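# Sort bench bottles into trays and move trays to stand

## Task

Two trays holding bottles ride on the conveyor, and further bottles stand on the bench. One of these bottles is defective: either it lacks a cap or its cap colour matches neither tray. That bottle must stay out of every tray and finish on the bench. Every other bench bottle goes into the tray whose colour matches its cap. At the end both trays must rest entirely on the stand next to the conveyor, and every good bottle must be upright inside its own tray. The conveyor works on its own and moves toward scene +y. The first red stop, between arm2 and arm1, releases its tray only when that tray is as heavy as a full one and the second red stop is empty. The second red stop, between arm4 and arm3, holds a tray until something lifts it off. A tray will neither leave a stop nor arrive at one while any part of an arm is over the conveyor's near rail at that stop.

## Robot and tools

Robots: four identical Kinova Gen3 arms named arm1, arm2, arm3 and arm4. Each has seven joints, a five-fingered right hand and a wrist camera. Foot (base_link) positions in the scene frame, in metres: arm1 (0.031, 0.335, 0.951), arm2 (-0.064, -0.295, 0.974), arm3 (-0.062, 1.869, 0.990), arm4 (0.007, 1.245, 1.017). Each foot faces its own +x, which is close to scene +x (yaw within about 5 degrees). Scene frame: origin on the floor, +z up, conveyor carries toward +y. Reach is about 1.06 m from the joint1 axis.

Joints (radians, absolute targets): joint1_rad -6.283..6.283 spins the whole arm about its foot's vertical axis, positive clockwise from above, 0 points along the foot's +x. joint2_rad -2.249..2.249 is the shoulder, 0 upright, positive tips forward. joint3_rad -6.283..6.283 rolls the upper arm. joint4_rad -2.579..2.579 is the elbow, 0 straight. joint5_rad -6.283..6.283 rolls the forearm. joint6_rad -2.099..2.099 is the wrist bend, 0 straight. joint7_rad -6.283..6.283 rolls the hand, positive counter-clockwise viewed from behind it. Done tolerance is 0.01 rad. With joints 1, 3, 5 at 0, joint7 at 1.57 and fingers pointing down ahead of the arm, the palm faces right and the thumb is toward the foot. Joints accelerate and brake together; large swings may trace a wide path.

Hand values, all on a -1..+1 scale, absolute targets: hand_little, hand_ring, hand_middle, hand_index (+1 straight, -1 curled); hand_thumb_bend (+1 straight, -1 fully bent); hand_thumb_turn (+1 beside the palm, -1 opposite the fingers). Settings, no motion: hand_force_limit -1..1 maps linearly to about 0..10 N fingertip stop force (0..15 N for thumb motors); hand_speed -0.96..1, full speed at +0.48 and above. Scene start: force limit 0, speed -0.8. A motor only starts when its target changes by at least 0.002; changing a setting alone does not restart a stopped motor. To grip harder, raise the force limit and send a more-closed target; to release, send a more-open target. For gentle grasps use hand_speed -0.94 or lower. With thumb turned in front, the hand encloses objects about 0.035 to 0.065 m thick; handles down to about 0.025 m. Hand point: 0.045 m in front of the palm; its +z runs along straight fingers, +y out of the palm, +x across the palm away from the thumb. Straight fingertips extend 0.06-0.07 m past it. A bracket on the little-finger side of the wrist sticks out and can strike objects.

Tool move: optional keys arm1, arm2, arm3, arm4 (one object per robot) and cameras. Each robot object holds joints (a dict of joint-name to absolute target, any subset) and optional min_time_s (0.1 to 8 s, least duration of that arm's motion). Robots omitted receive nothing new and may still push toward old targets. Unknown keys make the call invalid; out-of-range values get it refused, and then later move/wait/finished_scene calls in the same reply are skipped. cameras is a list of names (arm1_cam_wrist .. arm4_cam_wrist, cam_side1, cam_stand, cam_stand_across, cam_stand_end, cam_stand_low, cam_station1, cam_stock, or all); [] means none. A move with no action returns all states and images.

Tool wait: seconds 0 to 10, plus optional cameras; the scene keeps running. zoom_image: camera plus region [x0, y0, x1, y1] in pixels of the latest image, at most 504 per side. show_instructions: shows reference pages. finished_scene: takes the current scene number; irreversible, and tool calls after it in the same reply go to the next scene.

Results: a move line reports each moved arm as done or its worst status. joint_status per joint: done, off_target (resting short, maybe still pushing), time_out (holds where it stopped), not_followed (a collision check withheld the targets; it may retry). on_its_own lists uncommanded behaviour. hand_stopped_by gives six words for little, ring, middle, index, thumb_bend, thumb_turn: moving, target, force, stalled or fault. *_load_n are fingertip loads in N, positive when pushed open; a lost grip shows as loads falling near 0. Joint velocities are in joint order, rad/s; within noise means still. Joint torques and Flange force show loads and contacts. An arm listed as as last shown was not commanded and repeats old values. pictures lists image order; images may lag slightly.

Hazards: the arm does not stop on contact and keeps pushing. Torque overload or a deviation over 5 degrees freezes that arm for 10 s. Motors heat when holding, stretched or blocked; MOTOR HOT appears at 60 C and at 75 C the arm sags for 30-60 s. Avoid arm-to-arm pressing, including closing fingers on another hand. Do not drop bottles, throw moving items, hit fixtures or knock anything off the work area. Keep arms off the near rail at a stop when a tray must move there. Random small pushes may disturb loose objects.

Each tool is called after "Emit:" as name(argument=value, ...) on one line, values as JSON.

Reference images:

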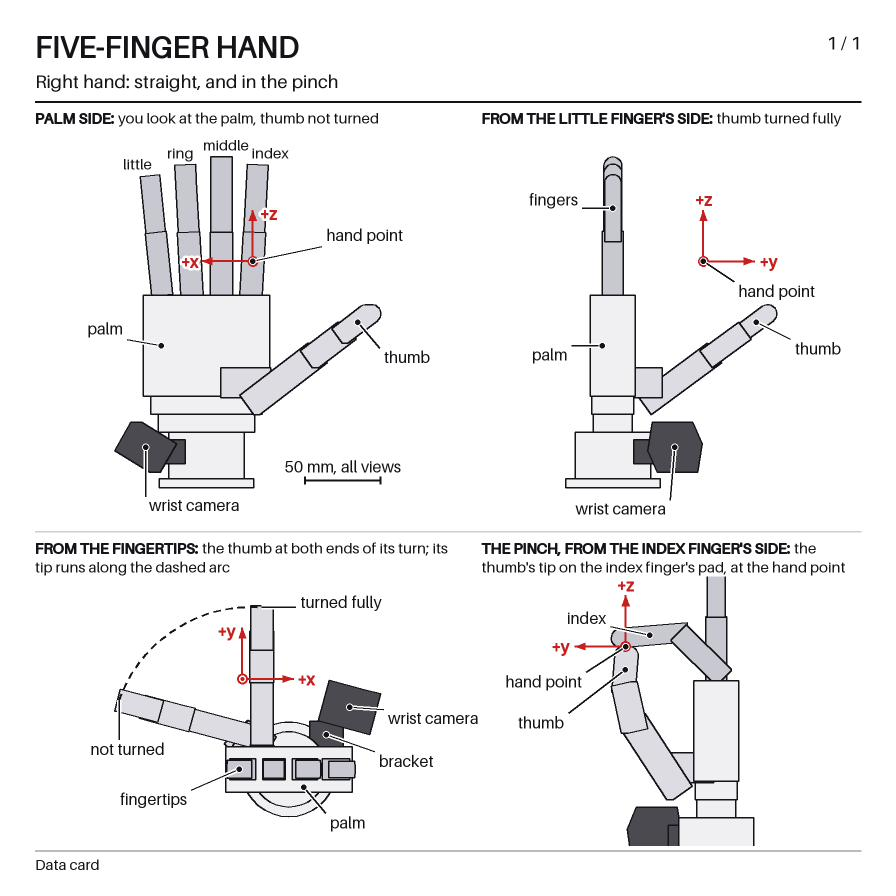

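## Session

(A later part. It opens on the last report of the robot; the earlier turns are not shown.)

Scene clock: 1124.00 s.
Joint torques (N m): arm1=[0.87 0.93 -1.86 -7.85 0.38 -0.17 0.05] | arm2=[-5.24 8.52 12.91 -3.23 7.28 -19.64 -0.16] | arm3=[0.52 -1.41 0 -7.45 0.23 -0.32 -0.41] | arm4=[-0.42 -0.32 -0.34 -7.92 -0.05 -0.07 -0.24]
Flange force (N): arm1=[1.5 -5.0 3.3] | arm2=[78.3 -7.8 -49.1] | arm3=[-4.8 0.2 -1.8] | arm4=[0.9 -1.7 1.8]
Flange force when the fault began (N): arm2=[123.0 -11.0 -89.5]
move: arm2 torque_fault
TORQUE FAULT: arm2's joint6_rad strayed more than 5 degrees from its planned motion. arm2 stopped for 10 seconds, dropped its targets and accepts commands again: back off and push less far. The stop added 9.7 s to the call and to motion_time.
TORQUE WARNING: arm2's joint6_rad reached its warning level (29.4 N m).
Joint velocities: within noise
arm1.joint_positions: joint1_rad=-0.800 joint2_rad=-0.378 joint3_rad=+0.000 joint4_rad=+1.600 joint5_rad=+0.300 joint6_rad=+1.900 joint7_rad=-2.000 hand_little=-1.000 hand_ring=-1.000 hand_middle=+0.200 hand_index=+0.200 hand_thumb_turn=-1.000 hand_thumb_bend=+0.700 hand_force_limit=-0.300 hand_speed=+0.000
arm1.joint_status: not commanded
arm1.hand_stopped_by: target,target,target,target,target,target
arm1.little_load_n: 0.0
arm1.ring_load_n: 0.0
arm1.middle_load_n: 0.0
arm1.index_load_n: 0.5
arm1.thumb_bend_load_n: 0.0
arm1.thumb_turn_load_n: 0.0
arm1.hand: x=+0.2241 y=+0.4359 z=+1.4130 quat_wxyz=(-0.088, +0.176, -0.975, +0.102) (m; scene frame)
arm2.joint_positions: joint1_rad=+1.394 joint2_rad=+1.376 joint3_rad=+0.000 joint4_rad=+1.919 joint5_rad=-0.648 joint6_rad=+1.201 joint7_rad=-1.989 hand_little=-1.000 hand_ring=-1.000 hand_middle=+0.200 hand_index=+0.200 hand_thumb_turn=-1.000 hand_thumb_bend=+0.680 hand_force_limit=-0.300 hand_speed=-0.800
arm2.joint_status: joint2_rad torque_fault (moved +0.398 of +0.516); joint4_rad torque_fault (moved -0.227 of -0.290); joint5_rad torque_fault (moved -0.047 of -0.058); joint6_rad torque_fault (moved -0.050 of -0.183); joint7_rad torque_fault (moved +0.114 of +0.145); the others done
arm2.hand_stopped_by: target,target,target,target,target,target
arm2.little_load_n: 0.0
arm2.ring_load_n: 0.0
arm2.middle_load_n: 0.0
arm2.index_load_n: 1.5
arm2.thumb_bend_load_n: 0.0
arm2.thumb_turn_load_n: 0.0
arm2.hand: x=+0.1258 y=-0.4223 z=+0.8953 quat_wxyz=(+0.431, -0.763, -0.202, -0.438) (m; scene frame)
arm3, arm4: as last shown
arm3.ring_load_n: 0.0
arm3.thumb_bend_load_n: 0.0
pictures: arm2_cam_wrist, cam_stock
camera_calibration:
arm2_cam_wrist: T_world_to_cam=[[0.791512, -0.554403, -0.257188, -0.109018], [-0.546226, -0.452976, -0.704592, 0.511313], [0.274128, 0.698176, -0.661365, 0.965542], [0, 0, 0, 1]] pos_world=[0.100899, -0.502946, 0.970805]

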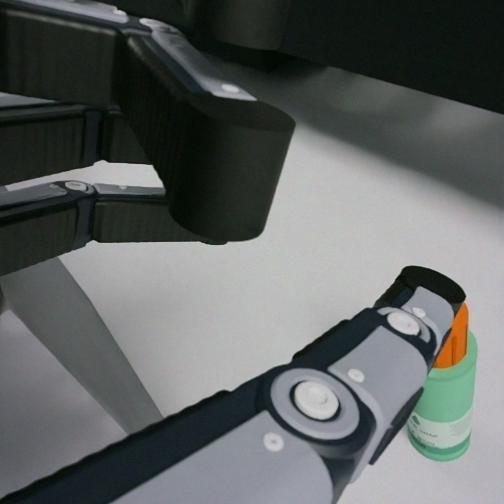

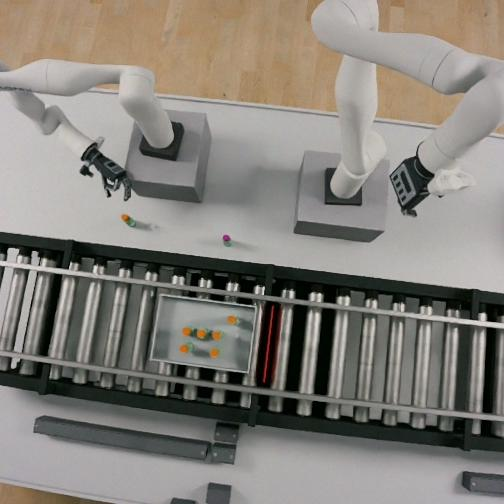

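Emit:
move(arm2={"joints": {"joint1_rad": 1.3928, "joint2_rad": 0.978, "joint3_rad": 0, "joint4_rad": 2.1454, "joint5_rad": -0.6012, "joint6_rad": 1.2506, "joint7_rad": -2.1026}, "min_time_s": 2.5})

Emit:
move(arm2={"joints": {"joint1_rad": 0.9593, "joint2_rad": 1.1334, "joint4_rad": 1.5181, "joint5_rad": -0.2405, "joint6_rad": 1.7115, "joint7_rad": -2.2105}, "min_time_s": 2.5})

Emit:
move(arm2={"joints": {"joint1_rad": 0.9593, "joint2_rad": 1.5239, "joint4_rad": 1.2641, "joint5_rad": -0.2381, "joint6_rad": 1.5788, "joint7_rad": -2.1781}, "min_time_s": 3}, cameras=["cam_stock", "arm2_cam_wrist"])

Emit:
zoom_image(camera="cam_stock", region=[60, 170, 180, 260])

Scene clock: 1139.23 s.
Joint torques (N m): arm1=[0.87 0.94 -1.85 -7.84 0.38 -0.14 0.05] | arm2=[-0.33 -15.29 -1.01 1.37 -0.26 2.45 0.25] | arm3=[0.53 -1.39 -0.05 -7.45 0.21 -0.35 -0.38] | arm4=[-0.4 -0.3 -0.28 -7.91 0 -0.07 -0.25]
Flange force (N): arm1=[1.5 -4.9 3.4] | arm2=[-3.6 0.2 1.2] | arm3=[-4.8 0.1 -1.8] | arm4=[1.0 -1.5 1.7]
move: arm2 done
Joint velocities: within noise
arm1, arm3, arm4: as last shown
arm1.index_load_n: 0.0
arm2.joint_positions: joint1_rad=+1.393 joint2_rad=+0.978 joint3_rad=+0.000 joint4_rad=+2.145 joint5_rad=-0.601 joint6_rad=+1.251 joint7_rad=-2.103 hand_little=-1.000 hand_ring=-1.000 hand_middle=+0.200 hand_index=+0.200 hand_thumb_turn=-1.000 hand_thumb_bend=+0.680 hand_force_limit=-0.300 hand_speed=-0.800
arm2.joint_status: all done
arm2.hand_stopped_by: target,target,target,target,target,target
arm2.little_load_n: 0.0
arm2.ring_load_n: 0.0
arm2.middle_load_n: 0.0
arm2.index_load_n: 0.0
arm2.thumb_bend_load_n: 0.0
arm2.thumb_turn_load_n: 0.0
arm2.hand: x=+0.1153 y=-0.4209 z=+1.0191 quat_wxyz=(+0.411, -0.788, -0.212, -0.408) (m; scene frame)
pictures: none

Scene clock: 1142.07 s.
Joint torques (N m): arm1=[0.88 0.92 -1.85 -7.83 0.39 -0.15 0.01] | arm2=[-0.39 -19.98 -0.45 -2.05 -0.49 2.43 0.27] | arm3=[0.47 -1.36 -0.02 -7.45 0.2 -0.36 -0.41] | arm4=[-0.46 -0.38 -0.34 -7.95 0.03 -0.04 -0.31]
Flange force (N): arm1=[1.4 -5.0 3.3] | arm2=[-2.3 0.2 1.4] | arm3=[-4.8 0.1 -1.9] | arm4=[0.7 -1.8 1.9]
move: arm2 done
Joint velocities: within noise
arm1, arm3, arm4: as last shown
arm1.index_load_n: -0.5
arm2.joint_positions: joint1_rad=+0.959 joint2_rad=+1.133 joint3_rad=+0.000 joint4_rad=+1.518 joint5_rad=-0.240 joint6_rad=+1.712 joint7_rad=-2.211 hand_little=-1.000 hand_ring=-1.000 hand_middle=+0.200 hand_index=+0.200 hand_thumb_turn=-1.000 hand_thumb_bend=+0.680 hand_force_limit=-0.300 hand_speed=-0.800
arm2.joint_status: all done
arm2.hand_stopped_by: target,target,target,target,target,target
arm2.little_load_n: 0.0
arm2.ring_load_n: 0.0
arm2.middle_load_n: 0.0
arm2.index_load_n: 0.0
arm2.thumb_bend_load_n: 0.0
arm2.thumb_turn_load_n: 0.0
arm2.hand: x=+0.1370 y=-0.4817 z=+0.9989 quat_wxyz=(+0.537, -0.645, -0.496, -0.220) (m; scene frame)
arm3.middle_load_n: -0.5
pictures: none

Scene clock: 1145.40 s.
Joint torques (N m): arm1=[0.87 0.88 -1.84 -7.87 0.4 -0.16 0.06] | arm2=[-0.37 -20.67 -0.41 -1.04 -0.43 2.42 0.28] | arm3=[0.48 -1.42 -0.02 -7.4 0.2 -0.34 -0.42] | arm4=[-0.47 -0.3 -0.31 -7.93 0.05 -0.12 -0.3]
Flange force (N): arm1=[1.5 -4.8 3.4] | arm2=[-1.7 -0.2 1.6] | arm3=[-5.0 0.1 -2.0] | arm4=[1.0 -1.7 1.7]
move: arm2 done
Joint velocities: within noise
arm1, arm3, arm4: as last shown
arm1.ring_load_n: 0.5
arm1.index_load_n: 0.0
arm2.joint_positions: joint1_rad=+0.959 joint2_rad=+1.524 joint3_rad=+0.000 joint4_rad=+1.264 joint5_rad=-0.238 joint6_rad=+1.579 joint7_rad=-2.178 hand_little=-1.000 hand_ring=-1.000 hand_middle=+0.200 hand_index=+0.200 hand_thumb_turn=-1.000 hand_thumb_bend=+0.680 hand_force_limit=-0.300 hand_speed=-0.800
arm2.joint_status: all done
arm2.hand_stopped_by: target,target,target,target,target,target
arm2.little_load_n: 0.0
arm2.ring_load_n: 0.0
arm2.middle_load_n: 0.0
arm2.index_load_n: 0.0
arm2.thumb_bend_load_n: 0.0
arm2.thumb_turn_load_n: 0.5
arm2.hand: x=+0.1361 y=-0.4814 z=+0.8229 quat_wxyz=(+0.537, -0.645, -0.496, -0.220) (m; scene frame)
arm3.middle_load_n: 0.0
pictures: arm2_cam_wrist, cam_stock
camera_calibration:
arm2_cam_wrist: T_world_to_cam=[[0.953384, 0.159622, -0.256085, 0.152164], [-0.0450481, -0.763844, -0.643827, 0.17138], [-0.298377, 0.625351, -0.721046, 1.048], [0, 0, 0, 1]] pos_world=[0.175348, -0.548746, 0.904959]

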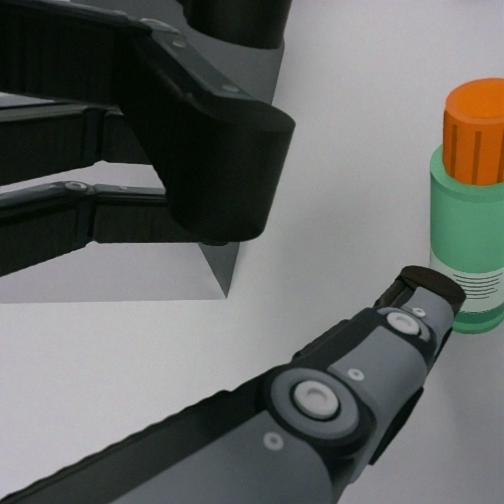

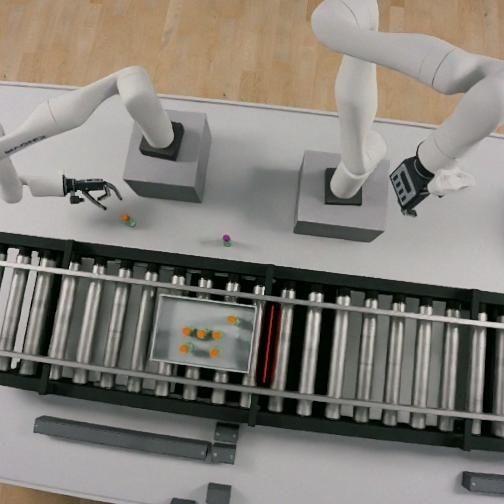

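Scaled by 4.200 from the camera's 504x504 image, which has a finer 720x720 frame.

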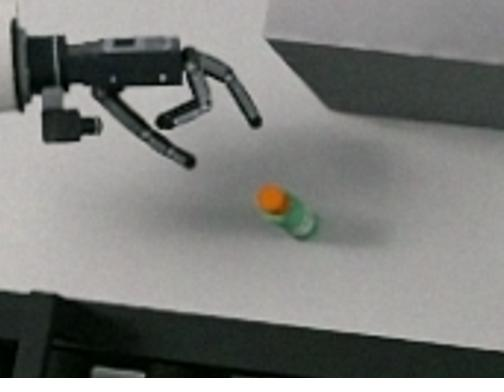

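Emit:
move(arm2={"joints":{"joint1_rad":0.8362,"joint2_rad":1.6178,"joint3_rad":0,"joint4_rad":1.2255,"joint5_rad":-0.3545,"joint6_rad":1.5145,"joint7_rad":-2.1997},"min_time_s":2.5}, cameras=["cam_stock","cam_stand"])

Emit:
zoom_image(camera="cam_stock", region=[60, 170, 180, 260])

Emit:
zoom_image(camera="cam_stand", region=[100, 150, 400, 450])

Scene clock: 1177.37 s.
Joint torques (N m): arm1=[0.91 0.95 -1.86 -7.85 0.38 -0.17 0.05] | arm2=[-0.39 -20.34 -0.69 -0.68 -0.48 2.47 0.27] | arm3=[0.52 -1.38 -0.05 -7.44 0.2 -0.34 -0.42] | arm4=[-0.43 -0.39 -0.3 -7.9 0.01 -0.04 -0.34]
Flange force (N): arm1=[1.6 -5.0 3.4] | arm2=[-1.7 -0.3 1.6] | arm3=[-4.9 -0.1 -1.8] | arm4=[0.6 -1.7 1.7]
move: arm2 done
Joint velocities: within noise
arm1, arm3, arm4: as last shown
arm1.ring_load_n: 0.0
arm2.joint_positions: joint1_rad=+0.836 joint2_rad=+1.618 joint3_rad=+0.000 joint4_rad=+1.225 joint5_rad=-0.354 joint6_rad=+1.515 joint7_rad=-2.200 hand_little=-1.000 hand_ring=-1.000 hand_middle=+0.200 hand_index=+0.200 hand_thumb_turn=-1.000 hand_thumb_bend=+0.680 hand_force_limit=-0.300 hand_speed=-0.800
arm2.joint_status: all done
arm2.hand_stopped_by: target,target,target,target,target,target
arm2.little_load_n: 0.0
arm2.ring_load_n: -0.5
arm2.middle_load_n: 0.0
arm2.index_load_n: -0.5
arm2.thumb_bend_load_n: 0.0
arm2.thumb_turn_load_n: 0.0
arm2.hand: x=+0.1822 y=-0.4350 z=+0.7777 quat_wxyz=(+0.537, -0.645, -0.496, -0.221) (m; scene frame)
arm3.thumb_bend_load_n: -0.5
pictures: cam_stand, cam_stock

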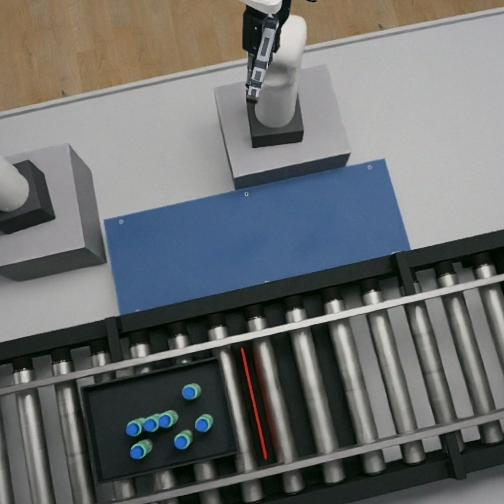

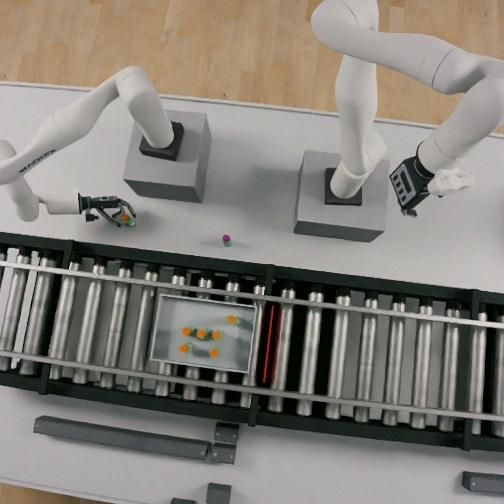

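Scaled by 4.200 from the camera's 504x504 image, which has a finer 720x720 frame.

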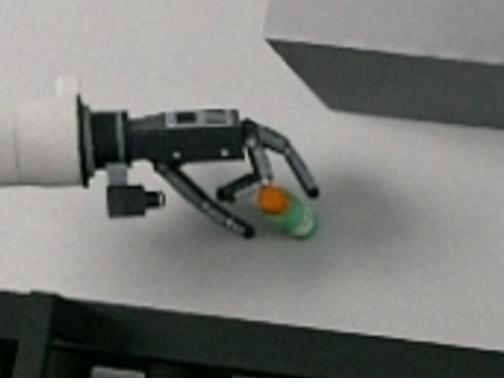

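Scaled by 1.680 from the camera's 504x504 image, which has a finer 720x720 frame.

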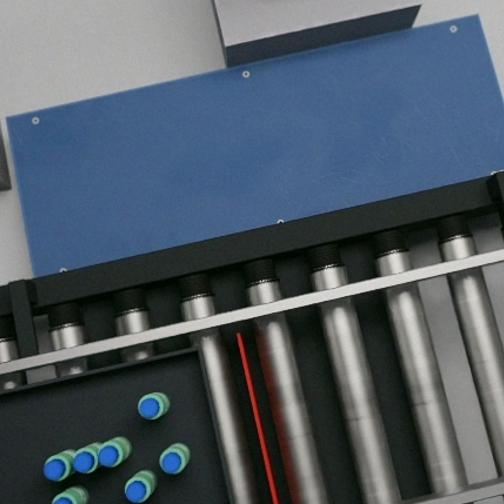

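Emit:
move(arm2={"joints":{"joint1_rad":0.8245,"joint2_rad":1.6169,"joint3_rad":0,"joint4_rad":1.23,"joint5_rad":-0.3655,"joint6_rad":1.5099,"joint7_rad":-2.2018},"min_time_s":1})

Emit:
move(arm2={"joints":{"hand_index":-0.4,"hand_middle":-0.4,"hand_thumb_bend":-0.2,"hand_force_limit":-0.3,"hand_speed":-0.8}}, cameras=["cam_stock"])

Emit:
zoom_image(camera="cam_stock", region=[60, 170, 180, 260])

Scene clock: 1186.67 s.
Joint torques (N m): arm1=[0.85 0.88 -1.82 -7.83 0.38 -0.17 0.03] | arm2=[-0.45 -20.28 -0.78 -0.74 -0.5 2.35 0.29] | arm3=[0.53 -1.39 -0.06 -7.47 0.2 -0.4 -0.39] | arm4=[-0.49 -0.36 -0.37 -7.96 -0.01 -0.05 -0.35]
Flange force (N): arm1=[1.5 -4.9 3.2] | arm2=[-1.6 -0.6 1.3] | arm3=[-4.8 0.0 -1.9] | arm4=[0.7 -2.0 1.9]
move: arm2 done
Joint velocities: within noise
arm1, arm3, arm4: as last shown
arm1.thumb_bend_load_n: 0.5
arm2.joint_positions: joint1_rad=+0.824 joint2_rad=+1.617 joint3_rad=+0.000 joint4_rad=+1.230 joint5_rad=-0.366 joint6_rad=+1.510 joint7_rad=-2.202 hand_little=-1.000 hand_ring=-1.000 hand_middle=+0.200 hand_index=+0.200 hand_thumb_turn=-1.000 hand_thumb_bend=+0.680 hand_force_limit=-0.300 hand_speed=-0.800
arm2.joint_status: all done
arm2.hand_stopped_by: target,target,target,target,target,target
arm2.little_load_n: 0.0
arm2.ring_load_n: 0.0
arm2.middle_load_n: 0.0
arm2.index_load_n: 0.0
arm2.thumb_bend_load_n: 0.0
arm2.thumb_turn_load_n: 0.0
arm2.hand: x=+0.1865 y=-0.4307 z=+0.7777 quat_wxyz=(+0.537, -0.645, -0.496, -0.220) (m; scene frame)
pictures: none

Scene clock: 1190.00 s.
Joint torques (N m): arm1=[0.87 0.92 -1.84 -7.84 0.39 -0.15 0.03] | arm2=[-0.38 -20.5 -0.82 -0.55 -0.51 2.62 0.3] | arm3=[0.54 -1.41 0.01 -7.48 0.22 -0.36 -0.38] | arm4=[-0.44 -0.32 -0.34 -7.96 0.01 -0.12 -0.29]
Flange force (N): arm1=[1.5 -5.0 3.3] | arm2=[-2.4 0.1 1.6] | arm3=[-4.8 0.2 -1.8] | arm4=[1.0 -1.8 1.8]
move: arm2 off_target
Joint velocities: within noise
arm1: as last shown
arm1.thumb_bend_load_n: 0.0
arm2.joint_positions: joint1_rad=+0.824 joint2_rad=+1.617 joint3_rad=+0.000 joint4_rad=+1.230 joint5_rad=-0.366 joint6_rad=+1.510 joint7_rad=-2.202 hand_little=-1.000 hand_ring=-1.000 hand_middle=-0.074 hand_index=-0.092 hand_thumb_turn=-1.000 hand_thumb_bend=+0.544 hand_force_limit=-0.300 hand_speed=-0.800
arm2.joint_status: hand_middle off_target (ended at -0.074, target -0.400); hand_index off_target (ended at -0.092, target -0.400); hand_thumb_bend off_target (ended at +0.544, target -0.200); the others done
arm2.hand_stopped_by: target,target,force,force,force,target
arm2.little_load_n: 0.0
arm2.ring_load_n: 0.0
arm2.middle_load_n: 3.5
arm2.index_load_n: 9.5
arm2.thumb_bend_load_n: 15.0
arm2.thumb_turn_load_n: -1.0
arm2.hand: x=+0.1866 y=-0.4308 z=+0.7777 quat_wxyz=(+0.537, -0.645, -0.496, -0.220) (m; scene frame)
arm3.joint_positions: joint1_rad=+0.316 joint2_rad=-0.437 joint3_rad=-0.098 joint4_rad=+1.530 joint5_rad=-0.004 joint6_rad=+1.935 joint7_rad=-2.029 hand_little=+1.000 hand_ring=+1.000 hand_middle=+1.000 hand_index=+1.000 hand_thumb_turn=+1.000 hand_thumb_bend=+1.000 hand_force_limit=+0.000 hand_speed=-0.800
arm3.joint_status: not commanded
arm3.hand_stopped_by: target,target,target,target,target,target
arm3.little_load_n: 0.0
arm3.ring_load_n: 0.0
arm3.middle_load_n: 0.0
arm3.index_load_n: 0.0
arm3.thumb_bend_load_n: 0.0
arm3.thumb_turn_load_n: 0.0
arm3.hand: x=+0.1252 y=+1.8348 z=+1.4864 quat_wxyz=(-0.059, -0.376, -0.925, +0.015) (m; scene frame)
arm4.joint_positions: joint1_rad=+0.900 joint2_rad=-0.372 joint3_rad=+0.000 joint4_rad=+1.600 joint5_rad=+0.000 joint6_rad=+1.950 joint7_rad=-1.900 hand_little=+1.000 hand_ring=+1.000 hand_middle=+1.000 hand_index=+1.000 hand_thumb_turn=+1.000 hand_thumb_bend=+1.000 hand_force_limit=+0.000 hand_speed=-0.800
arm4.joint_status: not commanded
arm4.hand_stopped_by: target,target,target,target,target,target
arm4.little_load_n: 0.0
arm4.ring_load_n: 0.0
arm4.middle_load_n: 0.0
arm4.index_load_n: 0.5
arm4.thumb_bend_load_n: -0.5
arm4.thumb_turn_load_n: 0.0
arm4.hand: x=+0.1482 y=+1.1303 z=+1.4752 quat_wxyz=(+0.018, -0.537, -0.844, -0.005) (m; scene frame)
pictures: cam_stock

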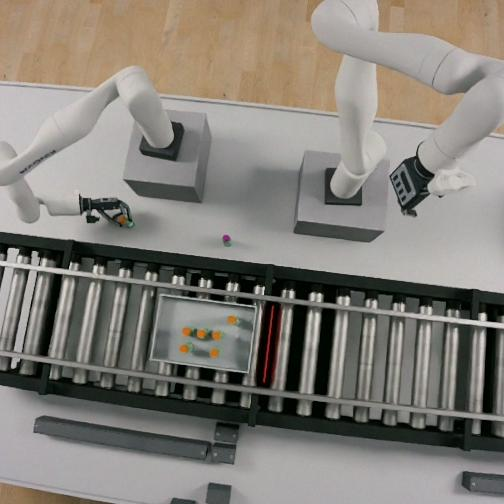

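Scaled by 4.200 from the camera's 504x504 image, which has a finer 720x720 frame.

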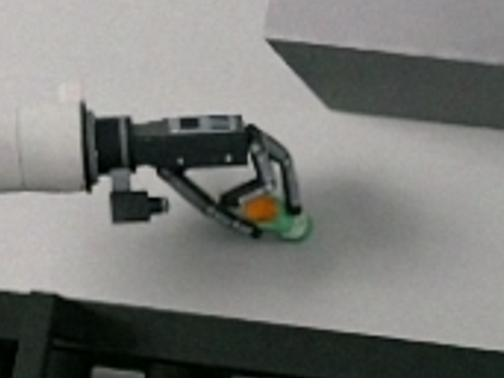

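Emit:
move(arm2={"joints":{"joint1_rad":0.852,"joint2_rad":1.225,"joint3_rad":0,"joint4_rad":1.5347,"joint5_rad":-0.3392,"joint6_rad":1.5949,"joint7_rad":-2.2232},"min_time_s":2})

Emit:
move(arm2={"joints":{"joint1_rad":1.3415,"joint2_rad":0.8231,"joint3_rad":0,"joint4_rad":1.8854,"joint5_rad":-0.6141,"joint6_rad":1.5864,"joint7_rad":-2.3506},"min_time_s":2})

Emit:
move(arm2={"joints":{"joint1_rad":-0.2212,"joint2_rad":0.7202,"joint3_rad":0,"joint4_rad":2.0728,"joint5_rad":-2.0829,"joint6_rad":1.0427,"joint7_rad":-2.4123},"min_time_s":4}, cameras=["cam_stock","cam_station1"])

Emit:
zoom_image(camera="cam_stock", region=[130, 260, 290, 400])

Scene clock: 1212.93 s.
Joint torques (N m): arm1=[0.86 0.91 -1.84 -7.85 0.39 -0.16 0.04] | arm2=[-0.41 -20.12 -0.76 -1.23 -0.58 2.63 0.33] | arm3=[0.48 -1.4 -0.08 -7.42 0.23 -0.35 -0.38] | arm4=[-0.46 -0.32 -0.32 -7.9 -0.02 -0.1 -0.29]
Flange force (N): arm1=[1.5 -4.9 3.4] | arm2=[-2.9 0.4 1.6] | arm3=[-4.9 0.0 -2.0] | arm4=[0.9 -1.7 1.6]
move: arm2 done
Joint velocities: within noise
arm1, arm3, arm4: as last shown
arm1.little_load_n: 0.5
arm1.ring_load_n: 0.5
arm1.middle_load_n: 0.5
arm2.joint_positions: joint1_rad=+0.852 joint2_rad=+1.225 joint3_rad=+0.000 joint4_rad=+1.535 joint5_rad=-0.339 joint6_rad=+1.595 joint7_rad=-2.223 hand_little=-1.000 hand_ring=-1.000 hand_middle=-0.074 hand_index=-0.092 hand_thumb_turn=-1.000 hand_thumb_bend=+0.544 hand_force_limit=-0.300 hand_speed=-0.800
arm2.joint_status: all done
arm2.hand_stopped_by: target,target,force,force,force,target
arm2.little_load_n: 0.0
arm2.ring_load_n: 0.0
arm2.middle_load_n: 3.5
arm2.index_load_n: 9.5
arm2.thumb_bend_load_n: 15.0
arm2.thumb_turn_load_n: -1.0
arm2.hand: x=+0.1766 y=-0.4401 z=+0.9488 quat_wxyz=(+0.537, -0.645, -0.496, -0.220) (m; scene frame)
arm4.index_load_n: 0.0
arm4.thumb_bend_load_n: 0.0
pictures: none

Scene clock: 1215.27 s.
Joint torques (N m): arm1=[0.87 0.91 -1.81 -7.8 0.37 -0.16 0.04] | arm2=[-0.35 -16.96 -1.09 -2.02 -0.89 2.59 0.31] | arm3=[0.48 -1.42 -0.03 -7.41 0.26 -0.35 -0.39] | arm4=[-0.48 -0.33 -0.35 -7.94 0.01 -0.09 -0.31]
Flange force (N): arm1=[1.5 -4.9 3.1] | arm2=[-3.7 0.9 1.0] | arm3=[-4.9 0.2 -2.0] | arm4=[0.8 -1.8 1.8]
move: arm2 done
Joint velocities: within noise
arm1.joint_positions: joint1_rad=-0.800 joint2_rad=-0.378 joint3_rad=+0.000 joint4_rad=+1.600 joint5_rad=+0.300 joint6_rad=+1.900 joint7_rad=-2.000 hand_little=-1.000 hand_ring=-1.000 hand_middle=+0.200 hand_index=+0.200 hand_thumb_turn=-1.000 hand_thumb_bend=+0.700 hand_force_limit=-0.300 hand_speed=+0.000
arm1.joint_status: not commanded
arm1.hand_stopped_by: target,target,target,target,target,target
arm1.little_load_n: 0.0
arm1.ring_load_n: 0.5
arm1.middle_load_n: 0.0
arm1.index_load_n: 0.0
arm1.thumb_bend_load_n: 0.0
arm1.thumb_turn_load_n: 0.0
arm1.hand: x=+0.2241 y=+0.4359 z=+1.4130 quat_wxyz=(-0.088, +0.176, -0.975, +0.102) (m; scene frame)
arm2.joint_positions: joint1_rad=+1.341 joint2_rad=+0.823 joint3_rad=+0.000 joint4_rad=+1.885 joint5_rad=-0.614 joint6_rad=+1.586 joint7_rad=-2.351 hand_little=-1.000 hand_ring=-1.000 hand_middle=-0.074 hand_index=-0.092 hand_thumb_turn=-1.000 hand_thumb_bend=+0.544 hand_force_limit=-0.300 hand_speed=-0.800
arm2.joint_status: all done
arm2.hand_stopped_by: target,target,force,force,force,target
arm2.little_load_n: 0.0
arm2.ring_load_n: 0.0
arm2.middle_load_n: 3.5
arm2.index_load_n: 9.5
arm2.thumb_bend_load_n: 14.5
arm2.thumb_turn_load_n: -1.0
arm2.hand: x=+0.1455 y=-0.5053 z=+1.0987 quat_wxyz=(+0.411, -0.787, -0.211, -0.408) (m; scene frame)
arm3, arm4: as last shown
pictures: none

Scene clock: 1219.60 s.
Joint torques (N m): arm1=[0.87 0.89 -1.85 -7.83 0.38 -0.15 0.04] | arm2=[-0.49 -18.39 -1.36 -5.03 -0.91 2.53 0.29] | arm3=[0.51 -1.38 -0.05 -7.48 0.2 -0.34 -0.39] | arm4=[-0.46 -0.41 -0.37 -7.95 0.02 -0.07 -0.3]
Flange force (N): arm1=[1.4 -4.9 3.3] | arm2=[-2.3 2.6 -0.4] | arm3=[-4.8 0.0 -1.7] | arm4=[0.6 -1.8 1.8]
move: arm2 done
Joint velocities: within noise
arm1, arm3, arm4: as last shown
arm1.ring_load_n: 0.0
arm2.joint_positions: joint1_rad=-0.221 joint2_rad=+0.720 joint3_rad=+0.000 joint4_rad=+2.073 joint5_rad=-2.083 joint6_rad=+1.043 joint7_rad=-2.412 hand_little=-1.000 hand_ring=-1.000 hand_middle=-0.074 hand_index=-0.092 hand_thumb_turn=-1.000 hand_thumb_bend=+0.544 hand_force_limit=-0.300 hand_speed=-0.800
arm2.joint_status: all done
arm2.hand_stopped_by: target,target,force,force,force,target
arm2.little_load_n: 0.0
arm2.ring_load_n: 0.0
arm2.middle_load_n: 3.5
arm2.index_load_n: 10.0
arm2.thumb_bend_load_n: 14.5
arm2.thumb_turn_load_n: -1.0
arm2.hand: x=+0.4955 y=-0.0412 z=+1.1178 quat_wxyz=(+0.411, -0.787, -0.212, -0.408) (m; scene frame)
pictures: cam_station1, cam_stock

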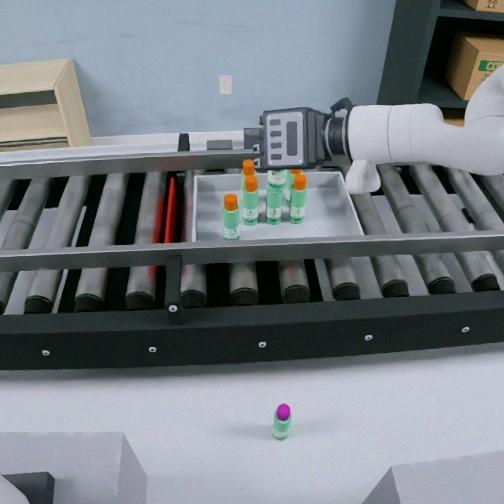

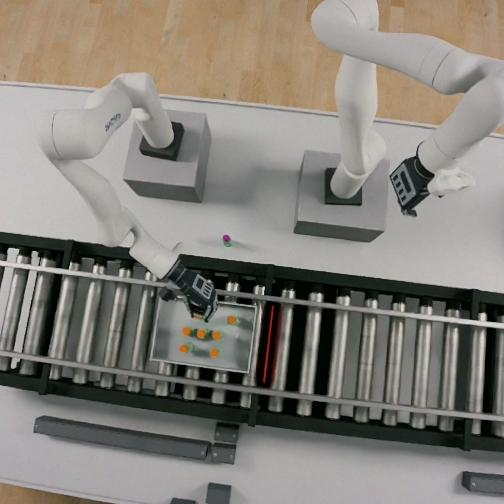

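Scaled by 3.150 from the camera's 504x504 image, which has a finer 720x720 frame.

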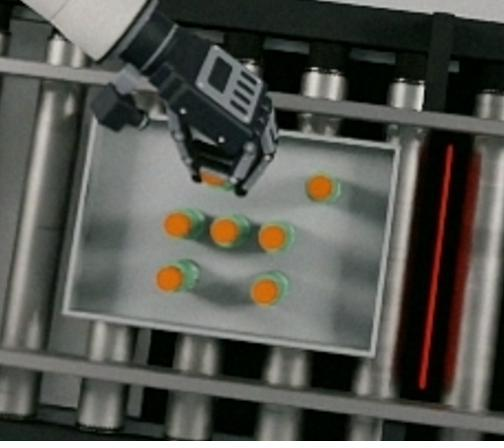

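Emit:
move(arm2={"joints":{"joint1_rad":-0.2212,"joint2_rad":1.0151,"joint3_rad":0,"joint4_rad":2.0392,"joint5_rad":-2.1921,"joint6_rad":1.1837,"joint7_rad":-2.1667},"min_time_s":2.5}, cameras=["cam_stock","cam_station1"])

Emit:
zoom_image(camera="cam_stock", region=[130, 260, 290, 400])

Emit:
zoom_image(camera="cam_station1", region=[170, 130, 370, 270])

Scene clock: 1229.90 s.
Joint torques (N m): arm1=[0.89 0.92 -1.83 -7.83 0.37 -0.17 0.04] | arm2=[-0.48 -19.89 -1.65 -2.85 -0.38 2.69 0.29] | arm3=[0.48 -1.42 -0.03 -7.45 0.23 -0.33 -0.42] | arm4=[-0.51 -0.36 -0.3 -7.94 0.01 -0.09 -0.25]
Flange force (N): arm1=[1.5 -4.9 3.3] | arm2=[-2.6 2.2 -0.6] | arm3=[-4.9 0.1 -1.8] | arm4=[0.9 -1.5 1.7]
move: arm2 done
Joint velocities: within noise
arm1, arm3, arm4: as last shown
arm2.joint_positions: joint1_rad=-0.221 joint2_rad=+1.015 joint3_rad=+0.000 joint4_rad=+2.039 joint5_rad=-2.192 joint6_rad=+1.184 joint7_rad=-2.167 hand_little=-1.000 hand_ring=-1.000 hand_middle=-0.074 hand_index=-0.092 hand_thumb_turn=-1.000 hand_thumb_bend=+0.544 hand_force_limit=-0.300 hand_speed=-0.800
arm2.joint_status: all done
arm2.hand_stopped_by: target,target,force,force,force,target
arm2.little_load_n: 0.0
arm2.ring_load_n: 0.0
arm2.middle_load_n: 3.5
arm2.index_load_n: 10.0
arm2.thumb_bend_load_n: 14.5
arm2.thumb_turn_load_n: -1.0
arm2.hand: x=+0.4949 y=-0.0410 z=+1.0058 quat_wxyz=(+0.411, -0.788, -0.212, -0.408) (m; scene frame)
pictures: cam_station1, cam_stock

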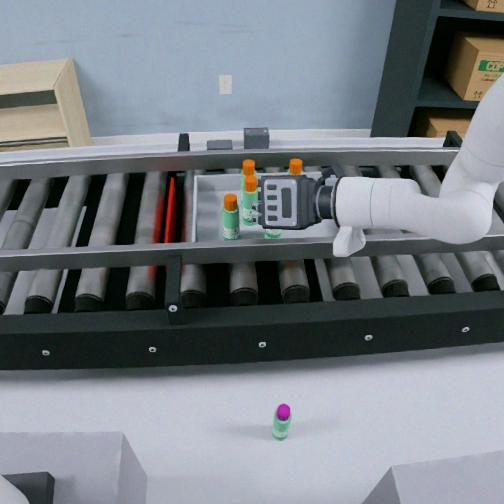

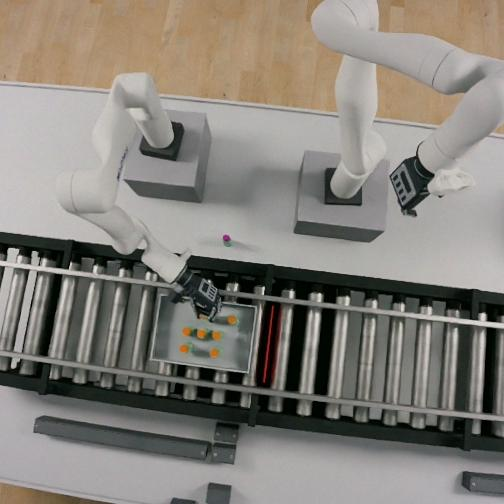

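Scaled by 3.150 from the camera's 504x504 image, which has a finer 720x720 frame.

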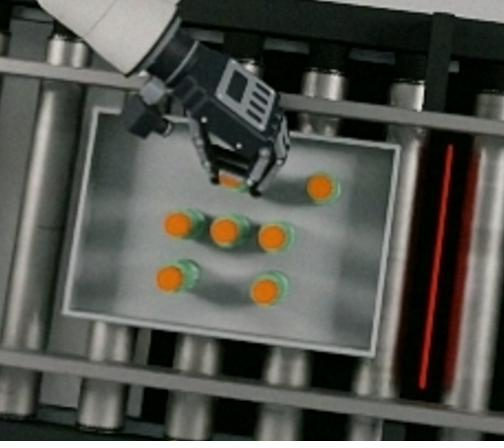

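Scaled by 2.520 from the camera's 504x504 image, which has a finer 720x720 frame.

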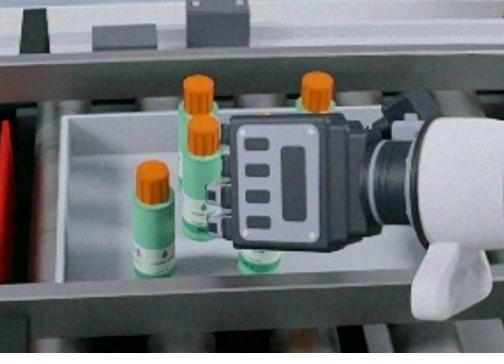

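Emit:
move(arm2={"joints":{"joint2_rad":1.0307,"joint4_rad":2.0374,"joint5_rad":-2.1977,"joint6_rad":1.1933,"joint7_rad":-2.1553},"min_time_s":0.8})

Emit:
move(arm2={"joints":{"joint2_rad":1.0372,"joint4_rad":2.0366,"joint5_rad":-2.2,"joint6_rad":1.1973,"joint7_rad":-2.1505},"min_time_s":0.8})

Emit:
move(arm2={"joints":{"joint2_rad":1.0437,"joint4_rad":2.0358,"joint5_rad":-2.2024,"joint6_rad":1.2013,"joint7_rad":-2.1458},"min_time_s":0.8})

Scene clock: 1233.40 s.
Joint torques (N m): arm1=[0.87 0.9 -1.83 -7.85 0.38 -0.18 0.05] | arm2=[-0.46 -19.96 -1.63 -2.74 -0.36 2.67 0.33] | arm3=[0.46 -1.47 -0.04 -7.45 0.23 -0.35 -0.42] | arm4=[-0.47 -0.34 -0.34 -7.85 0 -0.09 -0.3]
Flange force (N): arm1=[1.5 -4.9 3.3] | arm2=[-2.5 2.2 -0.5] | arm3=[-5.0 0.1 -1.9] | arm4=[0.8 -1.8 1.4]
move: arm2 done
Joint velocities: within noise
arm1, arm3, arm4: as last shown
arm2.joint_positions: joint1_rad=-0.221 joint2_rad=+1.031 joint3_rad=+0.000 joint4_rad=+2.037 joint5_rad=-2.198 joint6_rad=+1.193 joint7_rad=-2.155 hand_little=-1.000 hand_ring=-1.000 hand_middle=-0.074 hand_index=-0.092 hand_thumb_turn=-1.000 hand_thumb_bend=+0.544 hand_force_limit=-0.300 hand_speed=-0.800
arm2.joint_status: all done
arm2.hand_stopped_by: target,target,force,force,force,target
arm2.little_load_n: 0.0
arm2.ring_load_n: 0.0
arm2.middle_load_n: 3.5
arm2.index_load_n: 10.0
arm2.thumb_bend_load_n: 15.0
arm2.thumb_turn_load_n: -1.0
arm2.hand: x=+0.4942 y=-0.0410 z=+1.0003 quat_wxyz=(+0.411, -0.787, -0.211, -0.408) (m; scene frame)
pictures: none

Scene clock: 1234.50 s.
Joint torques (N m): arm1=[0.87 0.92 -1.85 -7.86 0.37 -0.16 0.02] | arm2=[0.06 -17.66 -0.56 -1.73 -0.45 1.4 0.14] | arm3=[0.48 -1.39 -0.04 -7.49 0.27 -0.32 -0.4] | arm4=[-0.51 -0.32 -0.27 -7.97 0 -0.11 -0.2]
Flange force (N): arm1=[1.5 -5.0 3.4] | arm2=[0.5 -0.1 -1.1] | arm3=[-4.8 0.1 -1.6] | arm4=[1.1 -1.3 1.8]
move: arm2 done
Joint velocities: within noise
arm1, arm3, arm4: as last shown
arm2.joint_positions: joint1_rad=-0.221 joint2_rad=+1.037 joint3_rad=+0.000 joint4_rad=+2.037 joint5_rad=-2.200 joint6_rad=+1.197 joint7_rad=-2.150 hand_little=-1.000 hand_ring=-1.000 hand_middle=-0.074 hand_index=-0.092 hand_thumb_turn=-1.000 hand_thumb_bend=+0.544 hand_force_limit=-0.300 hand_speed=-0.800
arm2.joint_status: all done
arm2.hand_stopped_by: target,target,force,force,force,target
arm2.little_load_n: 0.0
arm2.ring_load_n: 0.0
arm2.middle_load_n: 4.0
arm2.index_load_n: 9.5
arm2.thumb_bend_load_n: 14.0
arm2.thumb_turn_load_n: -2.5
arm2.hand: x=+0.4940 y=-0.0410 z=+0.9980 quat_wxyz=(+0.411, -0.787, -0.210, -0.408) (m; scene frame)
arm4.middle_load_n: -0.5
pictures: none

Scene clock: 1235.60 s.
Joint torques (N m): arm1=[0.9 0.9 -1.86 -7.85 0.38 -0.18 0.02] | arm2=[0.54 -14.38 0.77 -0.15 -0.54 -0.31 -0.16] | arm3=[0.55 -1.39 -0.05 -7.46 0.23 -0.35 -0.43] | arm4=[-0.42 -0.43 -0.32 -8.01 0.02 -0.1 -0.3]
Flange force (N): arm1=[1.4 -5.0 3.3] | arm2=[5.0 -2.8 -1.8] | arm3=[-4.9 -0.1 -1.8] | arm4=[0.7 -1.7 1.9]
move: arm2 done
Joint velocities: within noise
arm1, arm3, arm4: as last shown
arm2.joint_positions: joint1_rad=-0.221 joint2_rad=+1.044 joint3_rad=+0.000 joint4_rad=+2.036 joint5_rad=-2.202 joint6_rad=+1.201 joint7_rad=-2.146 hand_little=-1.000 hand_ring=-1.000 hand_middle=-0.074 hand_index=-0.092 hand_thumb_turn=-1.000 hand_thumb_bend=+0.544 hand_force_limit=-0.300 hand_speed=-0.800
arm2.joint_status: all done
arm2.hand_stopped_by: target,target,force,force,force,target
arm2.little_load_n: -0.5
arm2.ring_load_n: -0.5
arm2.middle_load_n: 4.5
arm2.index_load_n: 7.0
arm2.thumb_bend_load_n: 13.0
arm2.thumb_turn_load_n: -4.0
arm2.hand: x=+0.4938 y=-0.0411 z=+0.9957 quat_wxyz=(+0.412, -0.787, -0.210, -0.409) (m; scene frame)
arm4.middle_load_n: 0.0
pictures: none

Emit:
move(arm2={"joints":{"joint2_rad":1.0375,"joint4_rad":2.0366,"joint5_rad":-2.2,"joint6_rad":1.1973,"joint7_rad":-2.1505},"min_time_s":0.8})

Emit:
move(arm2={"joints":{"hand_index":0.2,"hand_middle":0.2,"hand_thumb_bend":0.68,"hand_speed":-0.8}}, cameras=["cam_stock","cam_station1"])

Emit:
zoom_image(camera="cam_stock", region=[130, 260, 290, 400])

Emit:
zoom_image(camera="cam_station1", region=[170, 130, 370, 270])

Scene clock: 1239.80 s.
Joint torques (N m): arm1=[0.88 0.92 -1.83 -7.85 0.37 -0.15 0.03] | arm2=[-0.48 -19.46 -1.57 -2.4 -0.32 2.48 0.27] | arm3=[0.5 -1.4 -0.05 -7.46 0.23 -0.35 -0.42] | arm4=[-0.51 -0.37 -0.32 -7.95 0.01 -0.12 -0.29]
Flange force (N): arm1=[1.5 -5.0 3.4] | arm2=[-1.7 2.0 -0.7] | arm3=[-4.9 0.0 -1.8] | arm4=[0.9 -1.7 1.7]
move: arm2 done
Joint velocities: within noise
arm1: as last shown
arm2.joint_positions: joint1_rad=-0.221 joint2_rad=+1.038 joint3_rad=+0.000 joint4_rad=+2.037 joint5_rad=-2.200 joint6_rad=+1.197 joint7_rad=-2.150 hand_little=-1.000 hand_ring=-1.000 hand_middle=-0.074 hand_index=-0.092 hand_thumb_turn=-1.000 hand_thumb_bend=+0.544 hand_force_limit=-0.300 hand_speed=-0.800
arm2.joint_status: all done
arm2.hand_stopped_by: target,target,force,force,force,target
arm2.little_load_n: 0.0
arm2.ring_load_n: 0.0
arm2.middle_load_n: 4.0
arm2.index_load_n: 7.5
arm2.thumb_bend_load_n: 13.5
arm2.thumb_turn_load_n: -1.0
arm2.hand: x=+0.4939 y=-0.0411 z=+0.9978 quat_wxyz=(+0.411, -0.787, -0.210, -0.408) (m; scene frame)
arm3.joint_positions: joint1_rad=+0.316 joint2_rad=-0.437 joint3_rad=-0.098 joint4_rad=+1.530 joint5_rad=-0.004 joint6_rad=+1.935 joint7_rad=-2.029 hand_little=+1.000 hand_ring=+1.000 hand_middle=+1.000 hand_index=+1.000 hand_thumb_turn=+1.000 hand_thumb_bend=+1.000 hand_force_limit=+0.000 hand_speed=-0.800
arm3.joint_status: not commanded
arm3.hand_stopped_by: target,target,target,target,target,target
arm3.little_load_n: -0.5
arm3.ring_load_n: 0.0
arm3.middle_load_n: 0.0
arm3.index_load_n: 0.0
arm3.thumb_bend_load_n: 0.0
arm3.thumb_turn_load_n: 0.0
arm3.hand: x=+0.1252 y=+1.8348 z=+1.4864 quat_wxyz=(-0.059, -0.376, -0.925, +0.015) (m; scene frame)
arm4.joint_positions: joint1_rad=+0.900 joint2_rad=-0.372 joint3_rad=+0.000 joint4_rad=+1.600 joint5_rad=+0.000 joint6_rad=+1.950 joint7_rad=-1.900 hand_little=+1.000 hand_ring=+1.000 hand_middle=+1.000 hand_index=+1.000 hand_thumb_turn=+1.000 hand_thumb_bend=+1.000 hand_force_limit=+0.000 hand_speed=-0.800
arm4.joint_status: not commanded
arm4.hand_stopped_by: target,target,target,target,target,target
arm4.little_load_n: 0.0
arm4.ring_load_n: 0.0
arm4.middle_load_n: 0.0
arm4.index_load_n: 0.5
arm4.thumb_bend_load_n: 0.0
arm4.thumb_turn_load_n: 0.0
arm4.hand: x=+0.1482 y=+1.1303 z=+1.4752 quat_wxyz=(+0.018, -0.537, -0.844, -0.005) (m; scene frame)
pictures: none

Scene clock: 1240.80 s.
Joint torques (N m): arm1=[0.86 0.92 -1.84 -7.85 0.38 -0.15 0.06] | arm2=[-0.42 -19.48 -1.54 -2.53 -0.38 2.43 0.28] | arm3=[0.59 -1.44 0 -7.46 0.26 -0.35 -0.38] | arm4=[-0.49 -0.39 -0.34 -7.95 0.03 -0.13 -0.26]
Flange force (N): arm1=[1.5 -4.9 3.4] | arm2=[-1.9 1.8 -0.9] | arm3=[-4.8 0.3 -1.8] | arm4=[0.9 -1.6 1.6]
move: arm2 done
Joint velocities: within noise
arm1, arm3, arm4: as last shown
arm2.joint_positions: joint1_rad=-0.221 joint2_rad=+1.038 joint3_rad=+0.000 joint4_rad=+2.037 joint5_rad=-2.200 joint6_rad=+1.197 joint7_rad=-2.150 hand_little=-1.000 hand_ring=-1.000 hand_middle=+0.200 hand_index=+0.200 hand_thumb_turn=-1.000 hand_thumb_bend=+0.680 hand_force_limit=-0.300 hand_speed=-0.800
arm2.joint_status: all done
arm2.hand_stopped_by: target,target,target,target,target,target
arm2.little_load_n: 0.0
arm2.ring_load_n: 0.0
arm2.middle_load_n: 0.0
arm2.index_load_n: -0.5
arm2.thumb_bend_load_n: 0.0
arm2.thumb_turn_load_n: 0.5
arm2.hand: x=+0.4939 y=-0.0410 z=+0.9979 quat_wxyz=(+0.411, -0.787, -0.210, -0.408) (m; scene frame)
arm3.little_load_n: 0.0
arm4.index_load_n: 0.0
pictures: cam_station1, cam_stock

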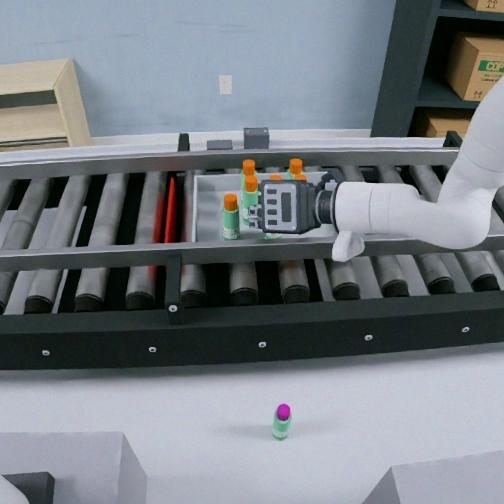

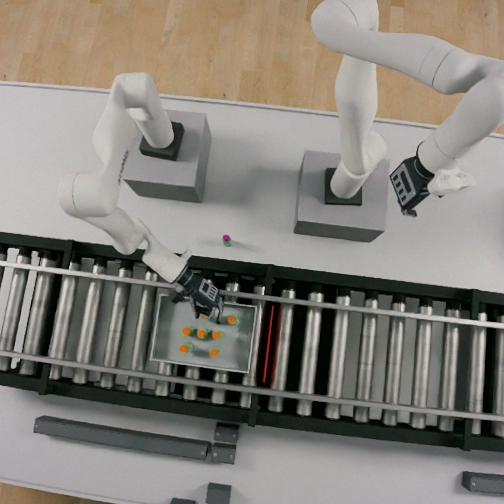

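Scaled by 3.150 from the camera's 504x504 image, which has a finer 720x720 frame.

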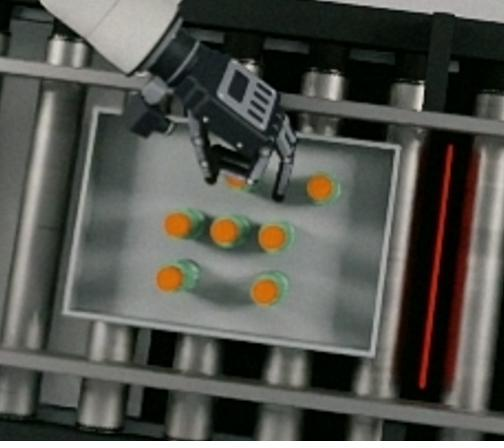

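Scaled by 2.520 from the camera's 504x504 image, which has a finer 720x720 frame.

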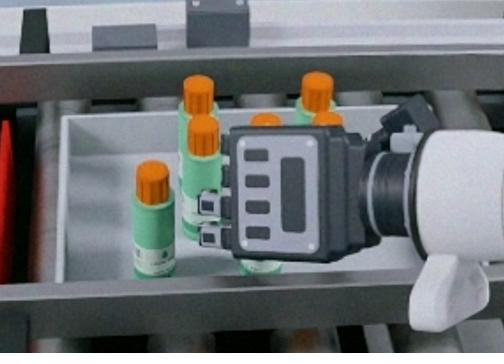

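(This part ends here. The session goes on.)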